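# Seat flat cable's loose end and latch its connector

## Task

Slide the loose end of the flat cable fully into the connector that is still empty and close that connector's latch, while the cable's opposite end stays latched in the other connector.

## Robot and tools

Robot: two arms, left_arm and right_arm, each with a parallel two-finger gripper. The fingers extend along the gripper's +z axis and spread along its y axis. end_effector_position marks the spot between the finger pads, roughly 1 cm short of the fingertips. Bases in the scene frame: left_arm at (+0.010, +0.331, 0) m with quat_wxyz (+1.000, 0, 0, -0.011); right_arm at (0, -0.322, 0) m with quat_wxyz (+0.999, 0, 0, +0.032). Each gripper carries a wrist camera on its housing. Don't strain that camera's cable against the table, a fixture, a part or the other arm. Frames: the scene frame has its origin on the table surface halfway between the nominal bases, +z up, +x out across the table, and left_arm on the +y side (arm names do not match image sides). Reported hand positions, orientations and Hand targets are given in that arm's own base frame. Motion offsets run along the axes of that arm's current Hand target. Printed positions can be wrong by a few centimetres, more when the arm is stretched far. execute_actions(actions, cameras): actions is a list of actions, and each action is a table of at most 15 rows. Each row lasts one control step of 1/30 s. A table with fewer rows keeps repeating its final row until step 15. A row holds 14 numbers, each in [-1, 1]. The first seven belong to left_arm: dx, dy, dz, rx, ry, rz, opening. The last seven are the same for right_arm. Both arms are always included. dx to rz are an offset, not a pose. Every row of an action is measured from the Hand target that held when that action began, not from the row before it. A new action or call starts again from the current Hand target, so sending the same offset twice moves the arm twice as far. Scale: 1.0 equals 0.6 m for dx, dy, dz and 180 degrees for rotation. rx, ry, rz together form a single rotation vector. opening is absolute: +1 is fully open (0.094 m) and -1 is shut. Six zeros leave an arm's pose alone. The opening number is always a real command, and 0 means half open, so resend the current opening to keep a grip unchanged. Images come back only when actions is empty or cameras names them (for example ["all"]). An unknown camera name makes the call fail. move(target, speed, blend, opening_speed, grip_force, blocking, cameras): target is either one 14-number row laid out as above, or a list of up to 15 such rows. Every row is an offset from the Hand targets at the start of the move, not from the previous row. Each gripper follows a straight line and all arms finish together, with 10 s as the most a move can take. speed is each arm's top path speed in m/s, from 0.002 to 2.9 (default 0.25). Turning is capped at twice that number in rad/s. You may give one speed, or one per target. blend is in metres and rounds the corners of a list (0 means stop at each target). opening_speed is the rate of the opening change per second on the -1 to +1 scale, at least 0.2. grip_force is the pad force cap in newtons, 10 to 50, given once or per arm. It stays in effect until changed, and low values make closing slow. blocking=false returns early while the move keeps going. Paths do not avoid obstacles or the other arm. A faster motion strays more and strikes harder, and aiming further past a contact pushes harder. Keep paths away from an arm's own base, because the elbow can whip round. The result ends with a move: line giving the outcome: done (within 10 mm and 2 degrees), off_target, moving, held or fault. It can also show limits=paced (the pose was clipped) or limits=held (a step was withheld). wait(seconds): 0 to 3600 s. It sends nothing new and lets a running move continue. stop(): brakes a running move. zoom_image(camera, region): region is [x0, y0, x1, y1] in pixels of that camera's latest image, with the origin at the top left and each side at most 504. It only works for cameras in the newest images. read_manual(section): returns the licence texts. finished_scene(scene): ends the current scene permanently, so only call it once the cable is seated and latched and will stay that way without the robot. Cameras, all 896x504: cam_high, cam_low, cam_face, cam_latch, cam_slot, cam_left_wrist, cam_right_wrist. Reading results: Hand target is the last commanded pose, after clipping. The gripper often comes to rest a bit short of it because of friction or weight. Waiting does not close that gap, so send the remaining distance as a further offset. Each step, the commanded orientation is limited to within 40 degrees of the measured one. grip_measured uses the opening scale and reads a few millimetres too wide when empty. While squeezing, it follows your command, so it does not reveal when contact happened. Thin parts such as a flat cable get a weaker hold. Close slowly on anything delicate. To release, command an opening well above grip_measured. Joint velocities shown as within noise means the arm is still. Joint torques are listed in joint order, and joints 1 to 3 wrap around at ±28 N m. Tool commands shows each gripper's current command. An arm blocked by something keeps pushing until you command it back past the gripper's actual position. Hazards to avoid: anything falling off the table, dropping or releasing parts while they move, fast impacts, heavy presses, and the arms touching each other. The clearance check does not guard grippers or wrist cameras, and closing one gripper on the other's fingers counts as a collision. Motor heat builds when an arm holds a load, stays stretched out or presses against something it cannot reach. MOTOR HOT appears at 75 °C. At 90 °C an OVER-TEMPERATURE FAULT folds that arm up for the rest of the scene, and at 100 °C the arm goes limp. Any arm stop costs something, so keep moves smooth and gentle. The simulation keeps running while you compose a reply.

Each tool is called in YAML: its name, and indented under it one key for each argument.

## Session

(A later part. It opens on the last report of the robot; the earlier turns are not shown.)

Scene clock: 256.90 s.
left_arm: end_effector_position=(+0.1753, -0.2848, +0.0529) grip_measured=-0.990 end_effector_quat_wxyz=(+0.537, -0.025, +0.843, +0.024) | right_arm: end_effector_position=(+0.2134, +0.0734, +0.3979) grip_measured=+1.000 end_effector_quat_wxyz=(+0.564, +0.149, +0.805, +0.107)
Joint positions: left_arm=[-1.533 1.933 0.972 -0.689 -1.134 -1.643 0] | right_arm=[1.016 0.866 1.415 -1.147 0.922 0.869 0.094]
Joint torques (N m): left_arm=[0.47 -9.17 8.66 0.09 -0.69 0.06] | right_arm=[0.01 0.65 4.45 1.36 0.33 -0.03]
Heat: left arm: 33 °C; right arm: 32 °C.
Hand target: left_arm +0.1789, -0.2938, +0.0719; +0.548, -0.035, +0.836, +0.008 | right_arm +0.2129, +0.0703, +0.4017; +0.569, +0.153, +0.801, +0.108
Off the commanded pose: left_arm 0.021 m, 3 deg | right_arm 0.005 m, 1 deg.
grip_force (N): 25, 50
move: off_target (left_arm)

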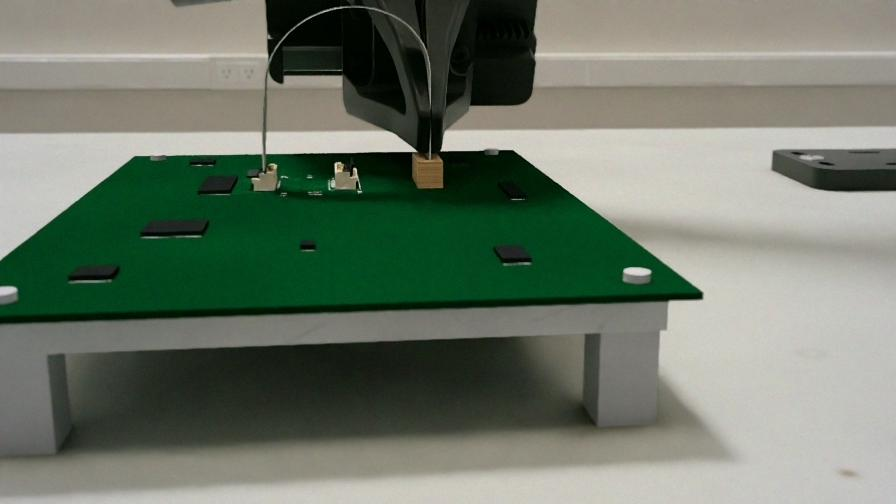

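move:
  target: [-0.0232, -0.0023, -0.0102, 0.0, 0.0, 0.0, -1.0, 0, 0, 0, 0, 0, 0, 1.0]
  speed: 0.03
  cameras: ["cam_latch", "cam_slot", "cam_face"]

Scene clock: 260.10 s.
left_arm: end_effector_position=(+0.1755, -0.2883, +0.0678) grip_measured=-0.990 end_effector_quat_wxyz=(+0.537, -0.026, +0.843, +0.023) | right_arm: end_effector_position=(+0.2134, +0.0734, +0.3979) grip_measured=+1.000 end_effector_quat_wxyz=(+0.564, +0.149, +0.805, +0.107)
Joint positions: left_arm=[-1.533 1.904 1.007 -0.749 -1.134 -1.642 0] | right_arm=[1.016 0.866 1.415 -1.147 0.922 0.869 0.094]
Joint torques (N m): left_arm=[0.47 -9.2 8.31 0.06 -0.67 0.1] | right_arm=[-0.01 0.65 4.45 1.36 0.34 -0.03]
Heat: left arm: 33 °C; right arm: 32 °C.
Hand target: left_arm +0.1790, -0.2947, +0.0870; +0.548, -0.035, +0.836, +0.008 | right_arm +0.2129, +0.0703, +0.4017; +0.569, +0.153, +0.801, +0.108
Off the commanded pose: left_arm 0.021 m, 3 deg | right_arm 0.005 m, 1 deg.
grip_force (N): 25, 50
move: off_target (left_arm)
Images, in order (width x height): cam_face 896x504, cam_latch 896x504, cam_slot 896x504.

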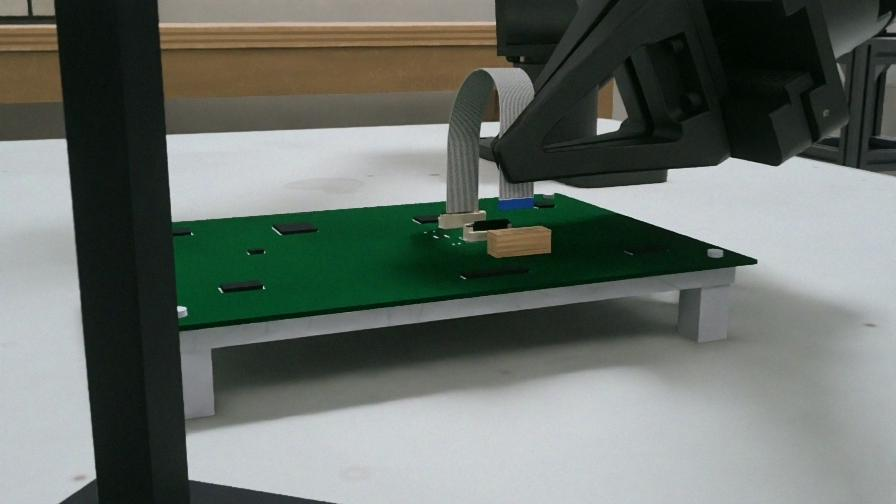

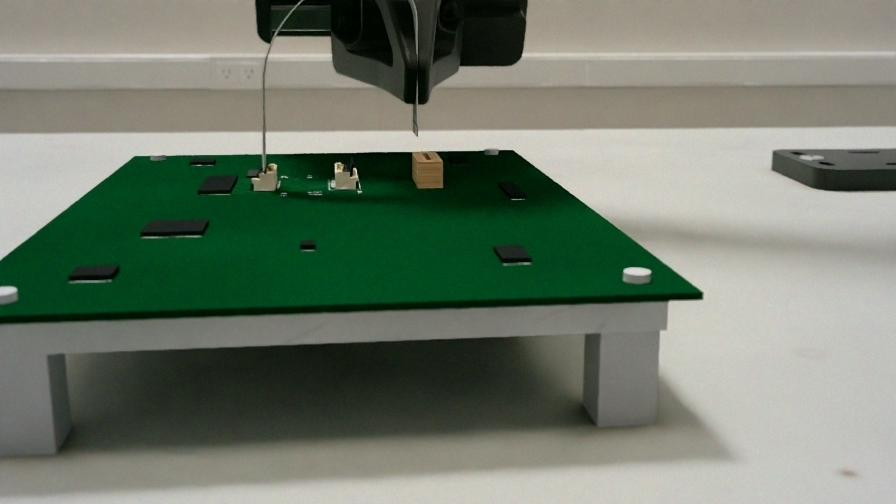

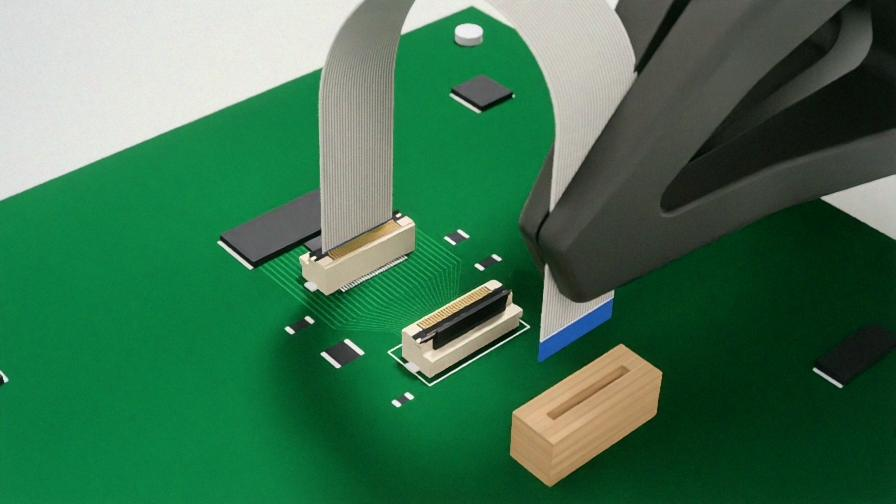

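zoom_image:
  camera: "cam_latch"
  region: [320, 80, 460, 200]

zoom_image:
  camera: "cam_slot"
  region: [380, 200, 660, 400]

zoom_image:
  camera: "cam_face"
  region: [430, 130, 590, 270]

Scaled by 3.600 from the camera's image (finer frame: 1280x720).

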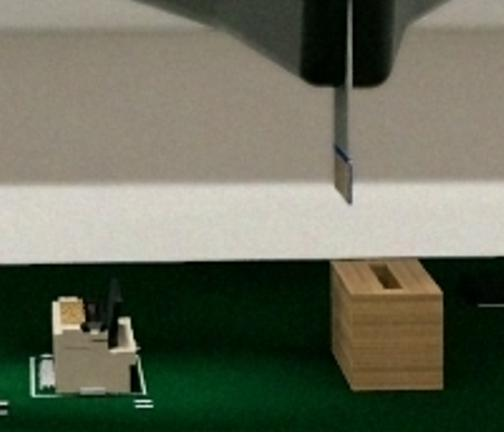

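Scaled by 1.800 from the camera's image (finer frame: 1280x720).

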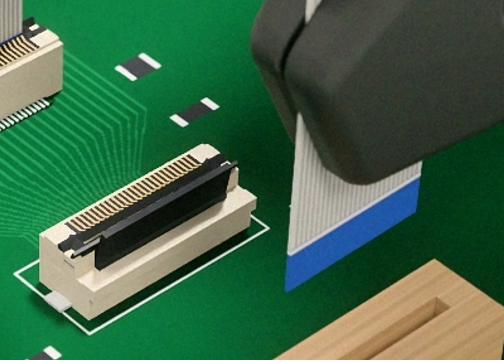

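Scaled by 3.150 from the camera's image (finer frame: 1280x720).

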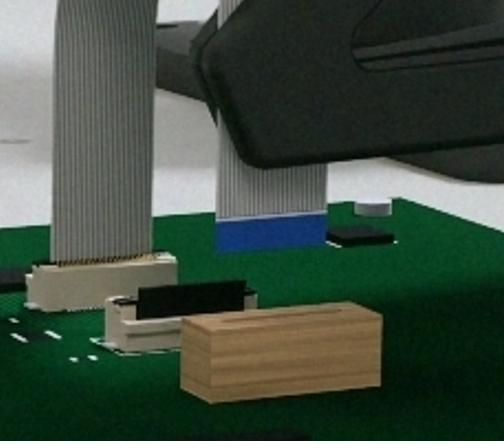

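zoom_image:
  camera: "cam_latch"
  region: [325, 150, 370, 200]

zoom_image:
  camera: "cam_latch"
  region: [245, 150, 290, 200]

zoom_image:
  camera: "cam_slot"
  region: [395, 270, 535, 390]

Scaled by 10.080 from the camera's image (finer frame: 1280x720).

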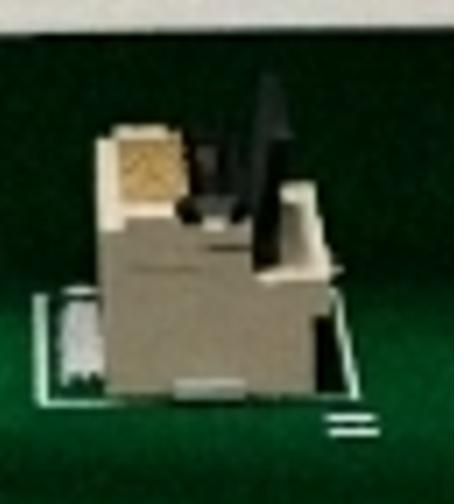

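Scaled by 10.080 from the camera's image (finer frame: 1280x720).

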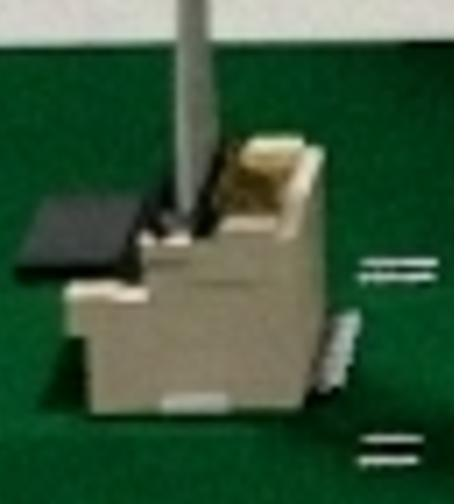

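Scaled by 3.600 from the camera's image (finer frame: 1280x720).

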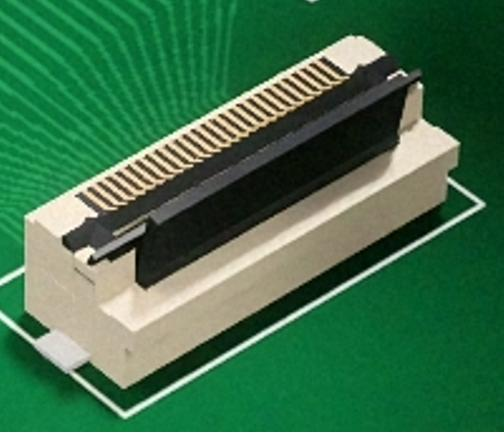

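move:
  target: [0.0171, -0.0211, 0.0068, -0.0051, -0.0004, 0.0117, -1.0, 0, 0, 0, 0, 0, 0, 1.0]
  speed: 0.03
  cameras: ["cam_latch", "cam_slot", "cam_face"]

Scene clock: 285.77 s.
left_arm: end_effector_position=(+0.1760, -0.3030, +0.0716) grip_measured=-0.990 end_effector_quat_wxyz=(+0.537, -0.027, +0.843, +0.019) | right_arm: end_effector_position=(+0.2134, +0.0734, +0.3979) grip_measured=+1.000 end_effector_quat_wxyz=(+0.564, +0.149, +0.805, +0.107)
Joint positions: left_arm=[-1.533 1.936 1.071 -0.769 -1.134 -1.638 0] | right_arm=[1.016 0.866 1.415 -1.147 0.922 0.869 0.094]
Joint torques (N m): left_arm=[0.35 -5.9 8.58 0.06 -0.71 0.08] | right_arm=[-0.01 0.65 4.46 1.36 0.33 -0.04]
Heat: left arm: 33 °C; right arm: 32 °C.
Hand target: left_arm +0.1795, -0.3077, +0.0763; +0.548, -0.024, +0.836, +0.025 | right_arm +0.2129, +0.0703, +0.4017; +0.569, +0.153, +0.801, +0.108
Off the commanded pose: left_arm 0.007 m, 2 deg | right_arm 0.005 m, 1 deg.
grip_force (N): 25, 50
move: done
Images, in order (width x height): cam_face 896x504, cam_latch 896x504, cam_slot 896x504.

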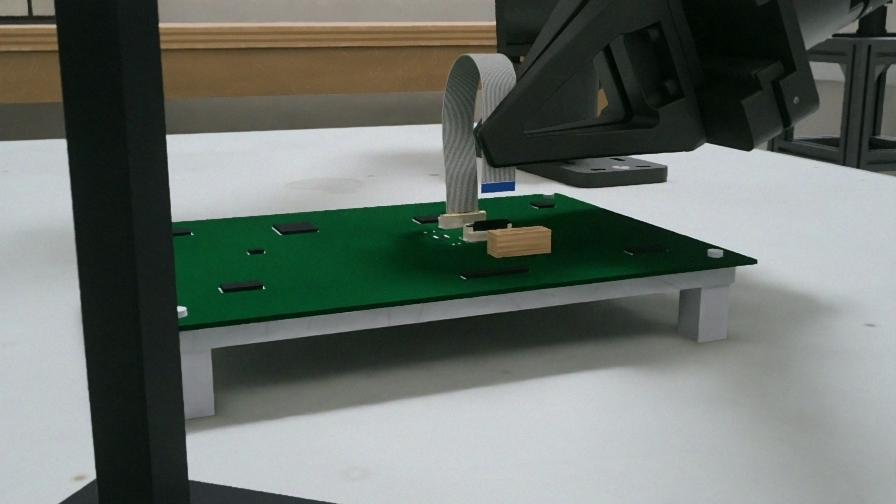

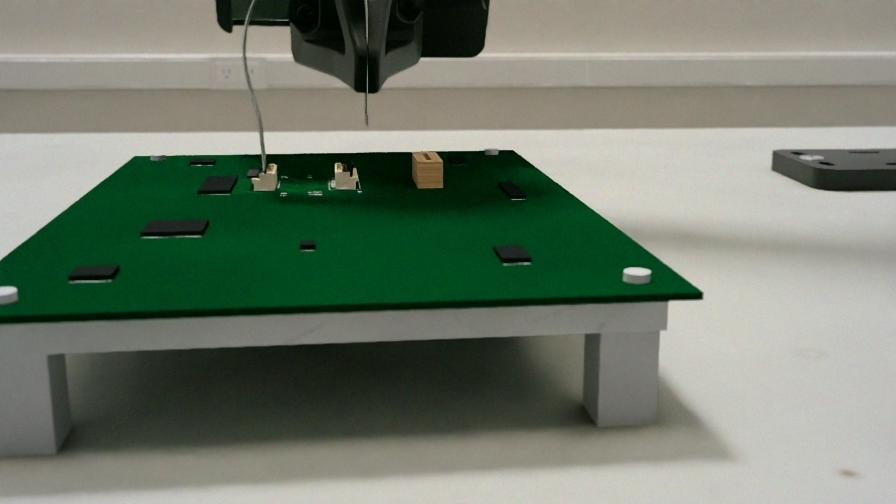

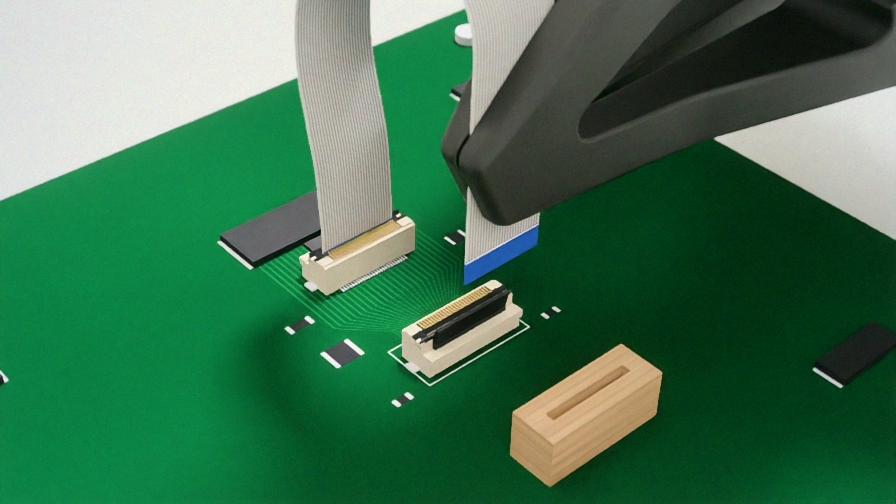

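zoom_image:
  camera: "cam_slot"
  region: [500, 335, 680, 500]

zoom_image:
  camera: "cam_slot"
  region: [395, 180, 555, 390]

zoom_image:
  camera: "cam_latch"
  region: [310, 60, 420, 200]

zoom_image:
  camera: "cam_face"
  region: [430, 130, 570, 265]

Scaled by 2.800 from the camera's image (finer frame: 1280x720).

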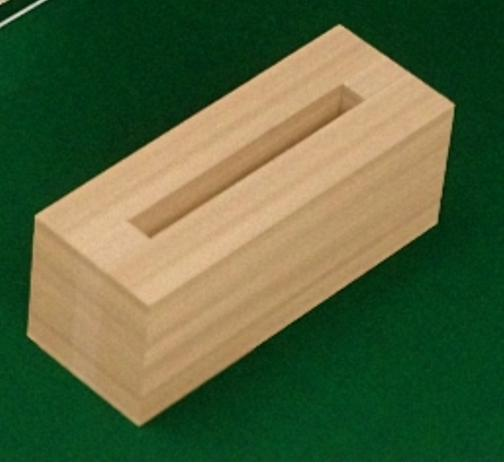

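Scaled by 2.400 from the camera's image (finer frame: 1280x720).

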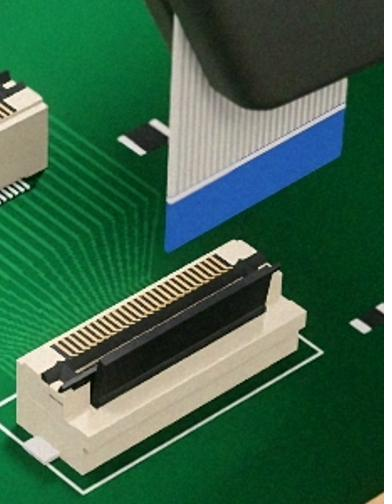

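Scaled by 3.600 from the camera's image (finer frame: 1280x720).

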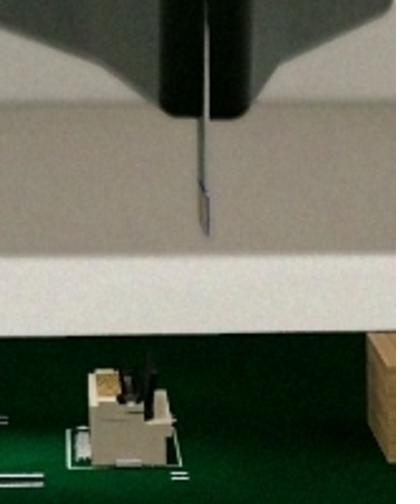

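Scaled by 3.600 from the camera's image (finer frame: 1280x720).

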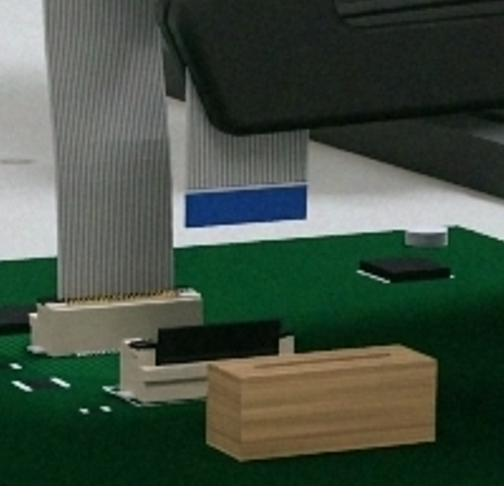

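zoom_image:
  camera: "cam_face"
  region: [430, 195, 520, 250]

zoom_image:
  camera: "cam_face"
  region: [470, 160, 560, 215]

zoom_image:
  camera: "cam_slot"
  region: [290, 205, 430, 300]

Scaled by 5.600 from the camera's image (finer frame: 1280x720).

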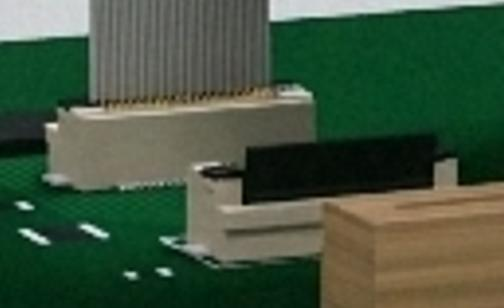

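Scaled by 5.600 from the camera's image (finer frame: 1280x720).

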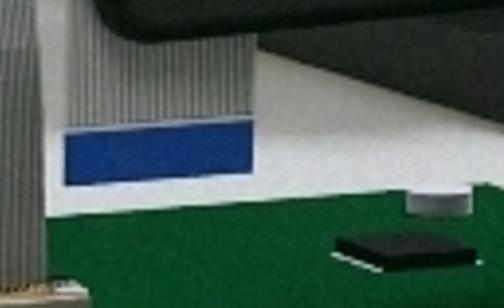

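Scaled by 3.600 from the camera's image (finer frame: 1280x720).

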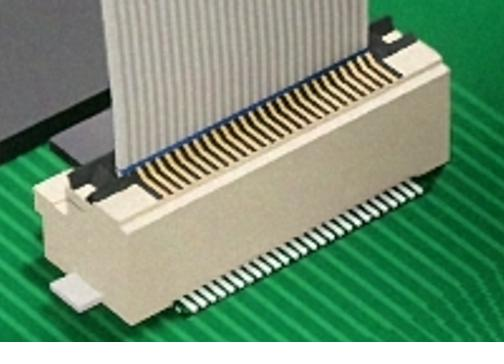

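move:
  target: [-0.001055, -0.009465, 0.002058, 0, 0, 0, -1.0, 0, 0, 0, 0, 0, 0, 1.0]
  speed: 0.03
  cameras: ["cam_latch", "cam_face", "cam_slot", "cam_left_wrist"]

Scene clock: 330.90 s.
left_arm: end_effector_position=(+0.1772, -0.3087, +0.0721) grip_measured=-0.990 end_effector_quat_wxyz=(+0.537, -0.027, +0.843, +0.018) | right_arm: end_effector_position=(+0.2134, +0.0734, +0.3979) grip_measured=+1.000 end_effector_quat_wxyz=(+0.564, +0.149, +0.805, +0.107)
Joint positions: left_arm=[-1.53 1.95 1.096 -0.771 -1.134 -1.629 0] | right_arm=[1.016 0.866 1.415 -1.147 0.922 0.869 0.094]
Joint torques (N m): left_arm=[0.77 -6.2 8.75 0.08 -0.68 0.06] | right_arm=[0.01 0.66 4.46 1.36 0.34 -0.03]
Heat: left arm: 32 °C; right arm: 32 °C.
Hand target: left_arm +0.1812, -0.3133, +0.0764; +0.548, -0.025, +0.836, +0.024 | right_arm +0.2129, +0.0703, +0.4017; +0.569, +0.153, +0.801, +0.108
Off the commanded pose: left_arm 0.007 m, 2 deg | right_arm 0.005 m, 1 deg.
grip_force (N): 25, 50
move: done
Images, in order (width x height): cam_face 896x504, cam_latch 896x504, cam_slot 896x504, cam_left_wrist 896x504.

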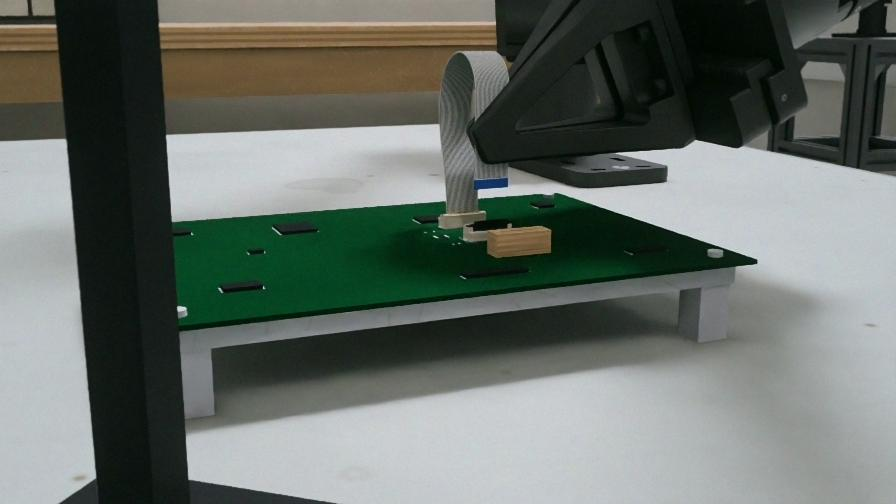

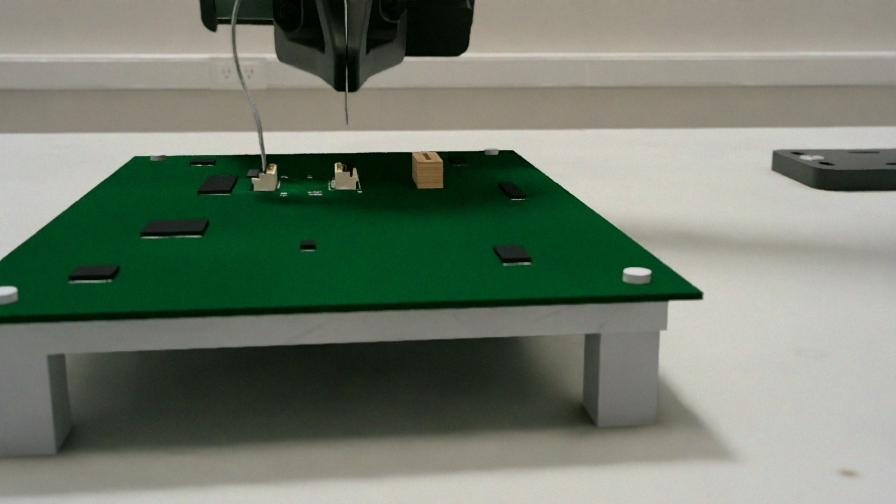

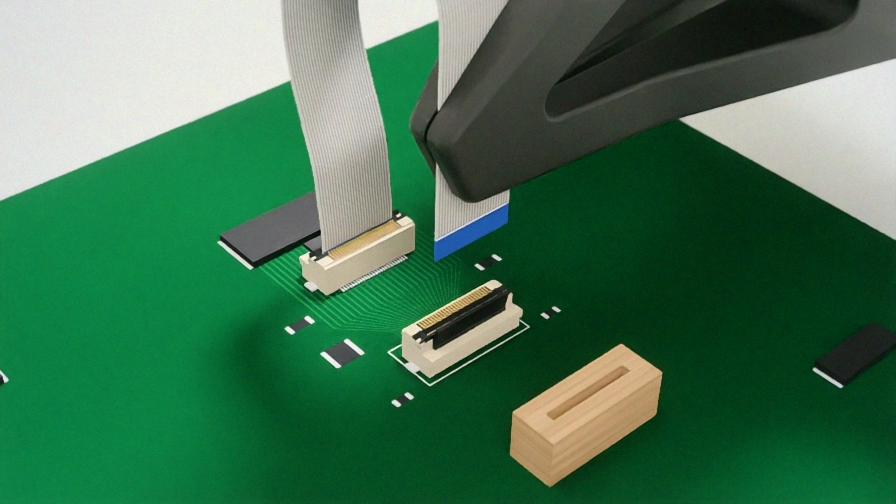

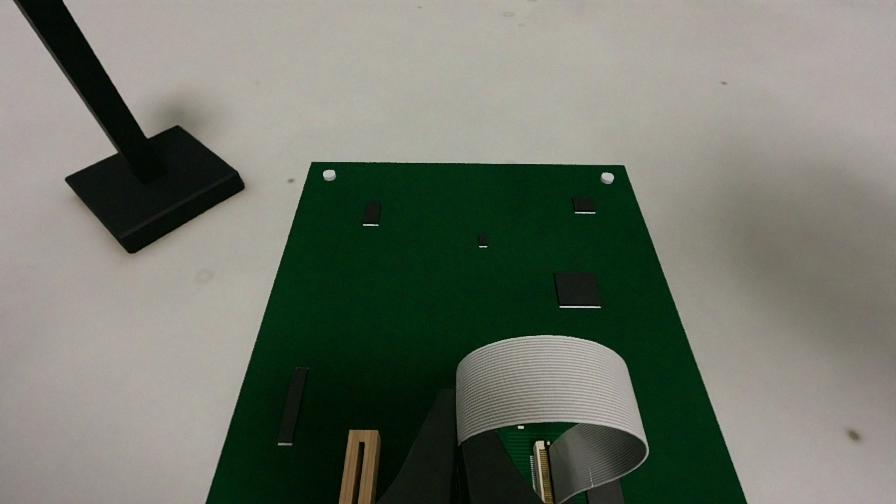

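zoom_image:
  camera: "cam_latch"
  region: [300, 80, 400, 200]

zoom_image:
  camera: "cam_face"
  region: [420, 160, 560, 260]

zoom_image:
  camera: "cam_slot"
  region: [380, 180, 560, 400]

Scaled by 4.200 from the camera's image (finer frame: 1280x720).

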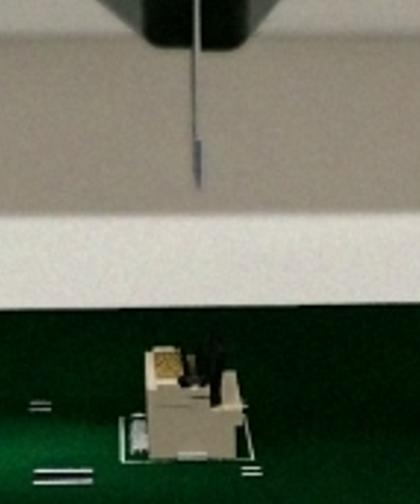

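Scaled by 3.600 from the camera's image (finer frame: 1280x720).

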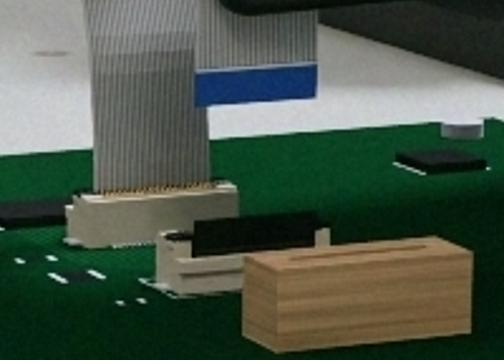

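Scaled by 2.291 from the camera's image (finer frame: 1280x720).

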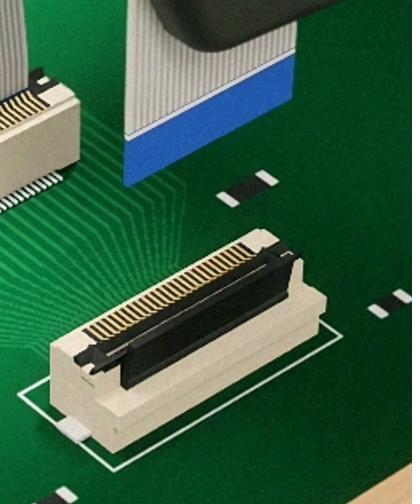

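zoom_image:
  camera: "cam_latch"
  region: [325, 155, 370, 200]

zoom_image:
  camera: "cam_latch"
  region: [245, 155, 290, 200]

zoom_image:
  camera: "cam_latch"
  region: [325, 85, 370, 130]

Scaled by 11.200 from the camera's image (finer frame: 1280x720).

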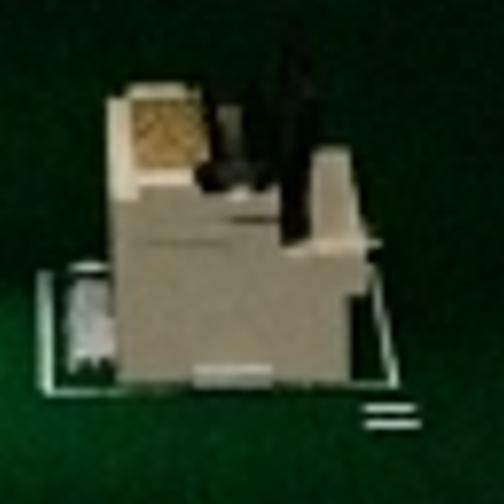

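Scaled by 11.200 from the camera's image (finer frame: 1280x720).

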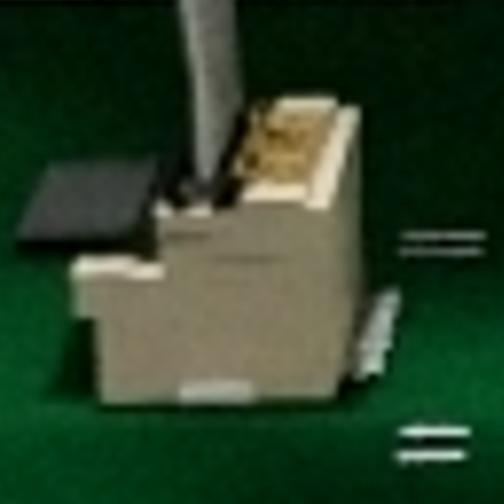

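Scaled by 11.200 from the camera's image (finer frame: 1280x720).

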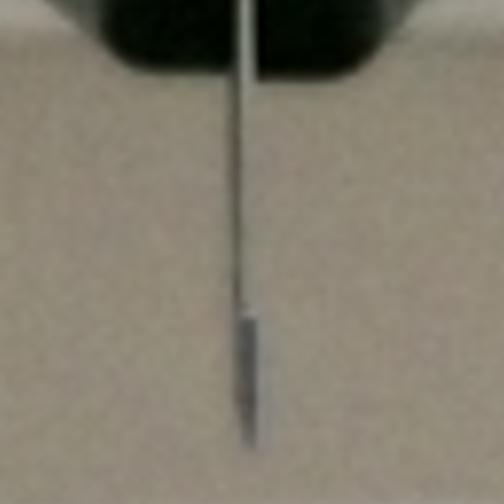

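zoom_image:
  camera: "cam_slot"
  region: [385, 270, 535, 390]

zoom_image:
  camera: "cam_slot"
  region: [280, 190, 430, 310]

zoom_image:
  camera: "cam_face"
  region: [430, 165, 530, 245]

Scaled by 3.360 from the camera's image (finer frame: 1280x720).

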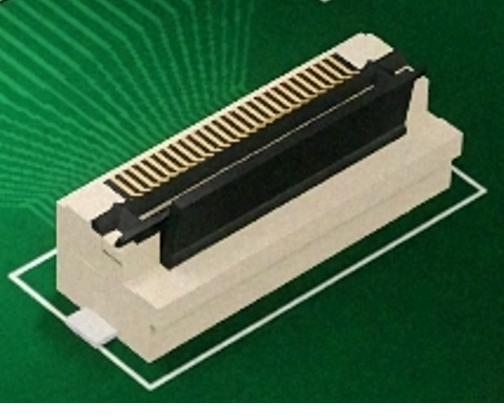

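Scaled by 3.360 from the camera's image (finer frame: 1280x720).

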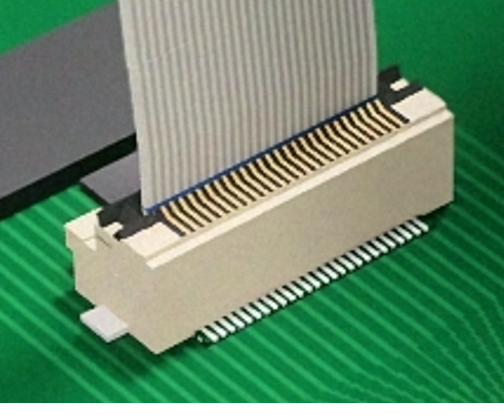

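Scaled by 5.040 from the camera's image (finer frame: 1280x720).

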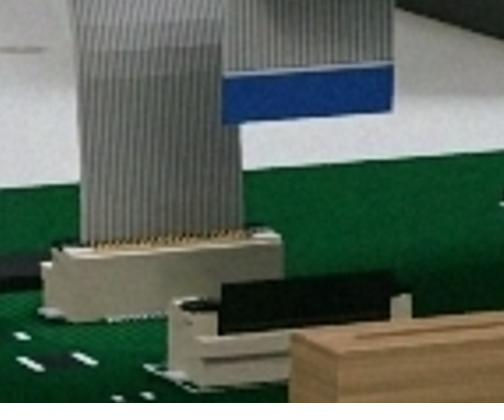

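zoom_image:
  camera: "cam_slot"
  region: [295, 235, 355, 283]

zoom_image:
  camera: "cam_slot"
  region: [365, 195, 425, 243]

zoom_image:
  camera: "cam_slot"
  region: [395, 310, 455, 358]

zoom_image:
  camera: "cam_slot"
  region: [465, 270, 525, 318]

Scaled by 8.400 from the camera's image (finer frame: 1280x720).

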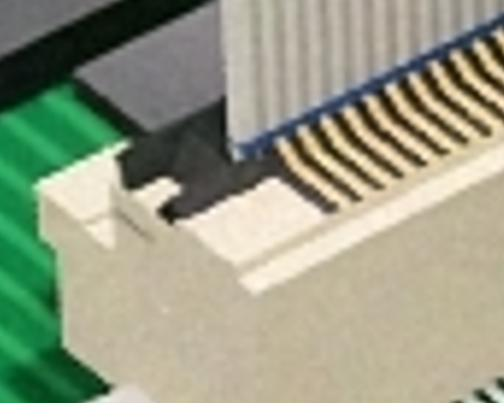

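Scaled by 8.400 from the camera's image (finer frame: 1280x720).

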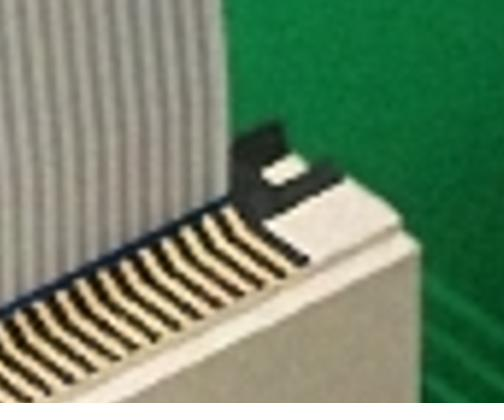

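Scaled by 8.400 from the camera's image (finer frame: 1280x720).

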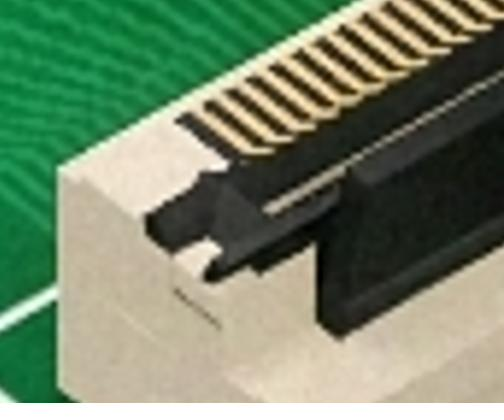

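Scaled by 8.400 from the camera's image (finer frame: 1280x720).

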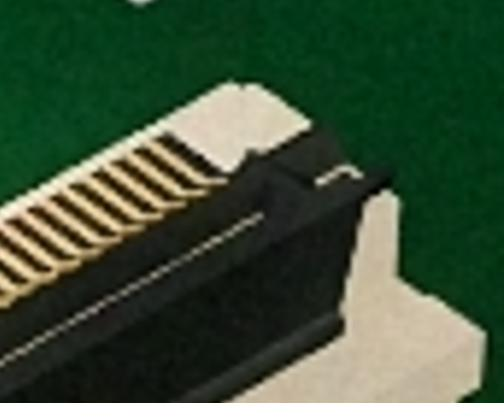

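move:
  target:
    - [0.016423, 0.021332, 0.007786, -0.004325, -0.000292, 0.009933, -1.0, 0, 0, 0, 0, 0, 0, 1.0]
    - [0.027649, 0.021033, 0.014990, -0.004325, -0.000292, 0.009933, -1.0, 0, 0, 0, 0, 0, 0, 1.0]
  speed: 0.03
  cameras: ["cam_latch", "cam_face", "cam_slot", "cam_left_wrist"]

Scene clock: 373.60 s.
left_arm: end_effector_position=(+0.1782, -0.3043, +0.0608) grip_measured=-0.990 end_effector_quat_wxyz=(+0.537, -0.022, +0.843, +0.027) | right_arm: end_effector_position=(+0.2134, +0.0734, +0.3979) grip_measured=+1.000 end_effector_quat_wxyz=(+0.564, +0.149, +0.805, +0.107)
Joint positions: left_arm=[-1.526 1.972 1.072 -0.741 -1.134 -1.624 0] | right_arm=[1.016 0.866 1.415 -1.147 0.922 0.869 0.094]
Joint torques (N m): left_arm=[0.75 -6.22 4.7 0.3 -0.69 0.1] | right_arm=[-0.01 0.65 4.45 1.36 0.33 -0.04]
Heat: left arm: 34 °C; right arm: 32 °C.
Hand target: left_arm +0.1819, -0.3003, +0.0577; +0.548, -0.015, +0.836, +0.039 | right_arm +0.2129, +0.0703, +0.4017; +0.569, +0.153, +0.801, +0.108
Off the commanded pose: left_arm 0.006 m, 2 deg | right_arm 0.005 m, 1 deg.
grip_force (N): 25, 50
move: done
Images, in order (width x height): cam_face 896x504, cam_latch 896x504, cam_slot 896x504, cam_left_wrist 896x504.

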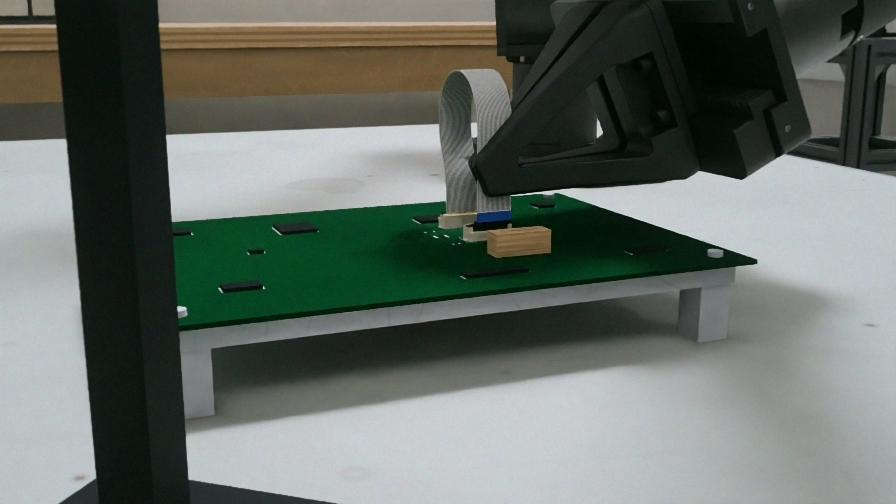

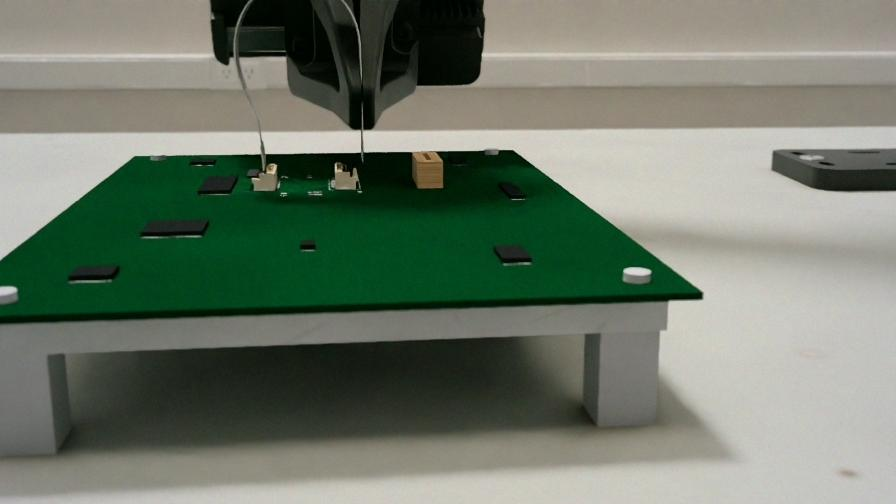

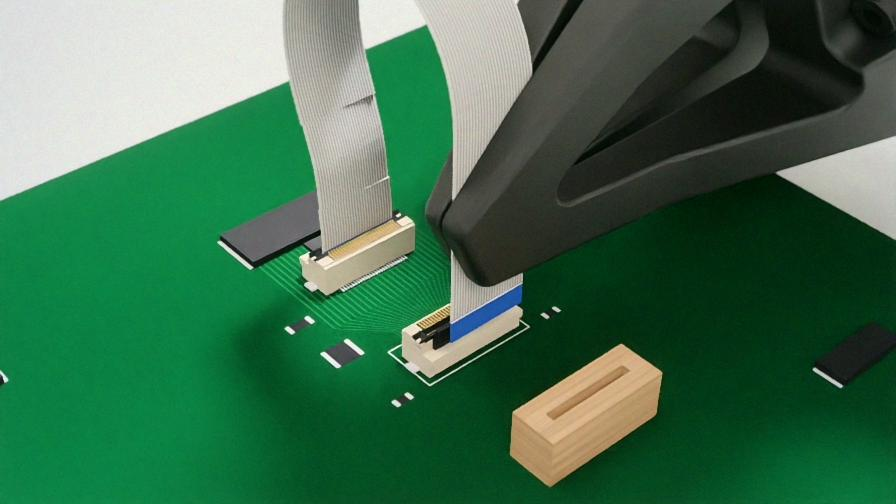

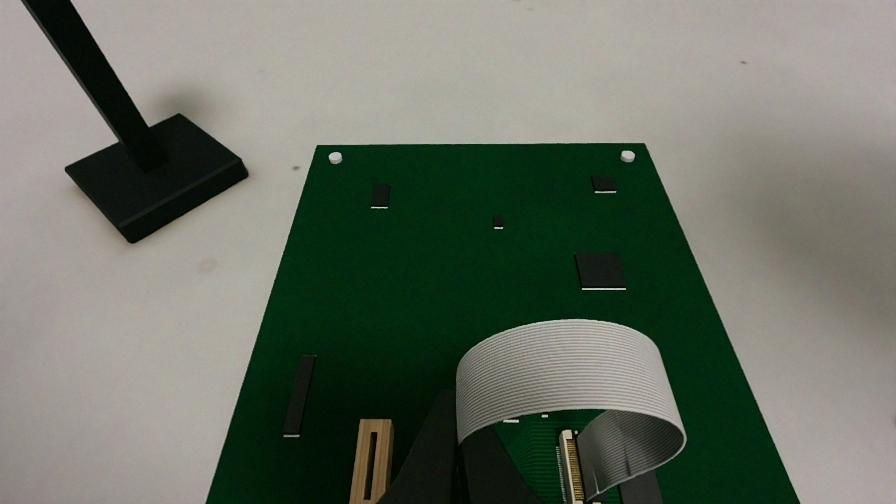

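zoom_image:
  camera: "cam_latch"
  region: [325, 120, 405, 200]

zoom_image:
  camera: "cam_slot"
  region: [385, 230, 545, 390]

zoom_image:
  camera: "cam_face"
  region: [430, 165, 530, 245]

Scaled by 6.300 from the camera's image (finer frame: 1280x720).

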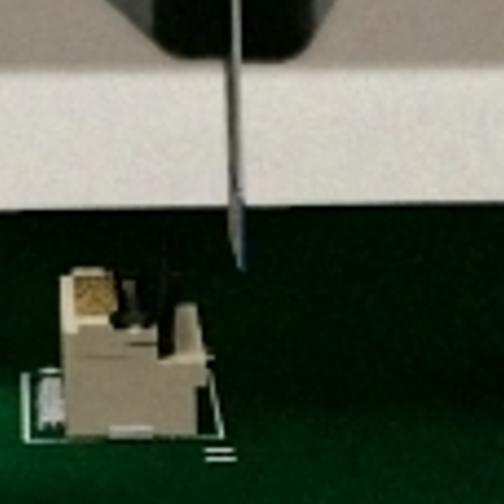

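Scaled by 3.150 from the camera's image (finer frame: 1280x720).

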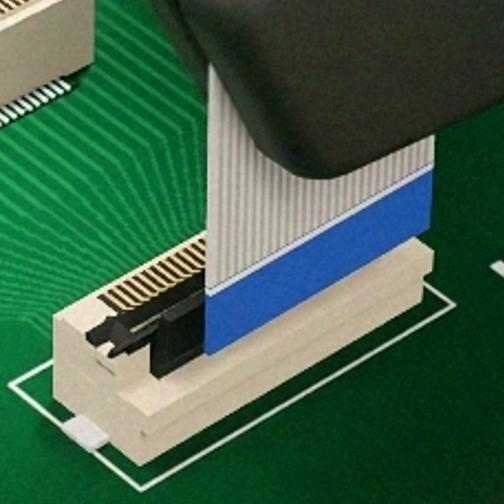

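Scaled by 5.040 from the camera's image (finer frame: 1280x720).

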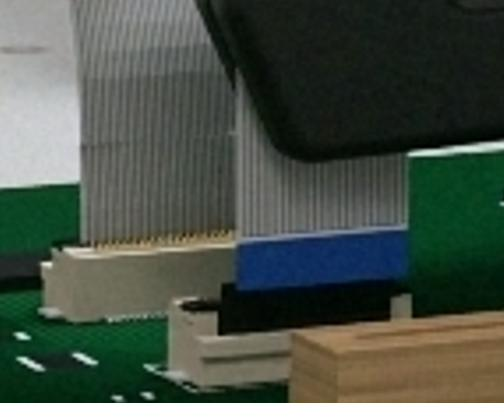

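move:
  target:
    - [-0.013615, -0.013865, -0.006248, 0.001585, 0.000092, -0.003649, -1.0, 0, 0, 0, 0, 0, 0, 1.0]
    - [-0.026519, -0.026199, -0.012144, 0.001839, 0.000106, -0.004233, -1.0, 0, 0, 0, 0, 0, 0, 1.0]
  speed: 0.03
  cameras: ["cam_latch"]

Scene clock: 419.70 s.
left_arm: end_effector_position=(+0.1786, -0.3130, +0.0704) grip_measured=-0.990 end_effector_quat_wxyz=(+0.537, -0.021, +0.843, +0.025) | right_arm: end_effector_position=(+0.2134, +0.0734, +0.3979) grip_measured=+1.000 end_effector_quat_wxyz=(+0.564, +0.149, +0.805, +0.107)
Joint positions: left_arm=[-1.526 1.972 1.12 -0.778 -1.134 -1.615 0] | right_arm=[1.016 0.866 1.415 -1.147 0.922 0.869 0.094]
Joint torques (N m): left_arm=[0.75 -6.2 8.54 0.07 -0.69 0.06] | right_arm=[0.01 0.64 4.45 1.36 0.33 -0.04]
Heat: left arm: 31 °C; right arm: 32 °C.
Hand target: left_arm +0.1827, -0.3169, +0.0745; +0.548, -0.019, +0.836, +0.033 | right_arm +0.2129, +0.0703, +0.4017; +0.569, +0.153, +0.801, +0.108
Off the commanded pose: left_arm 0.007 m, 2 deg | right_arm 0.005 m, 1 deg.
grip_force (N): 25, 50
move: done

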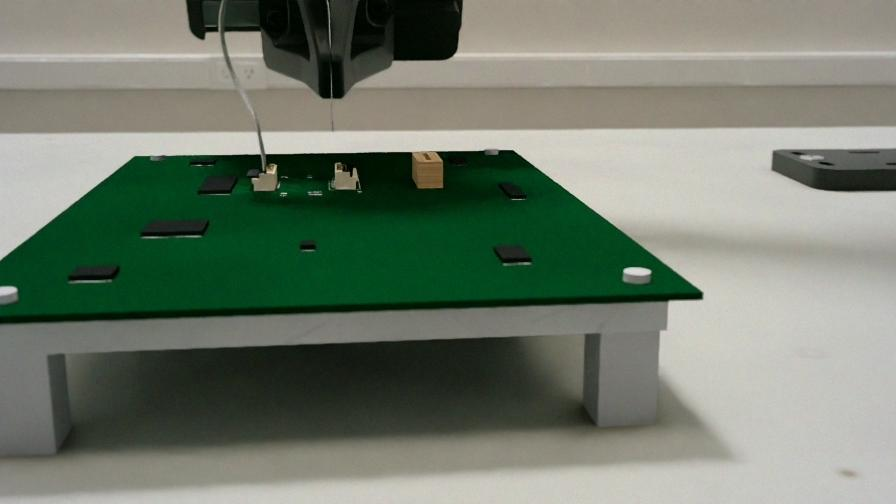

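zoom_image:
  camera: "cam_latch"
  region: [310, 110, 380, 200]

Scaled by 5.600 from the camera's image (finer frame: 1280x720).

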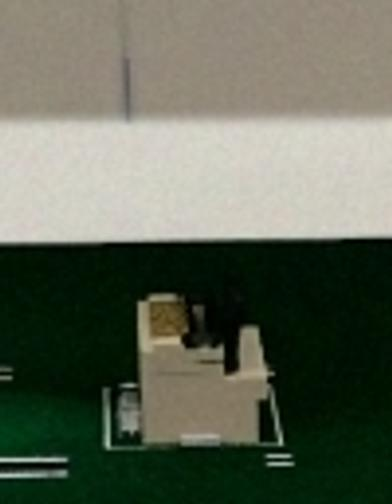

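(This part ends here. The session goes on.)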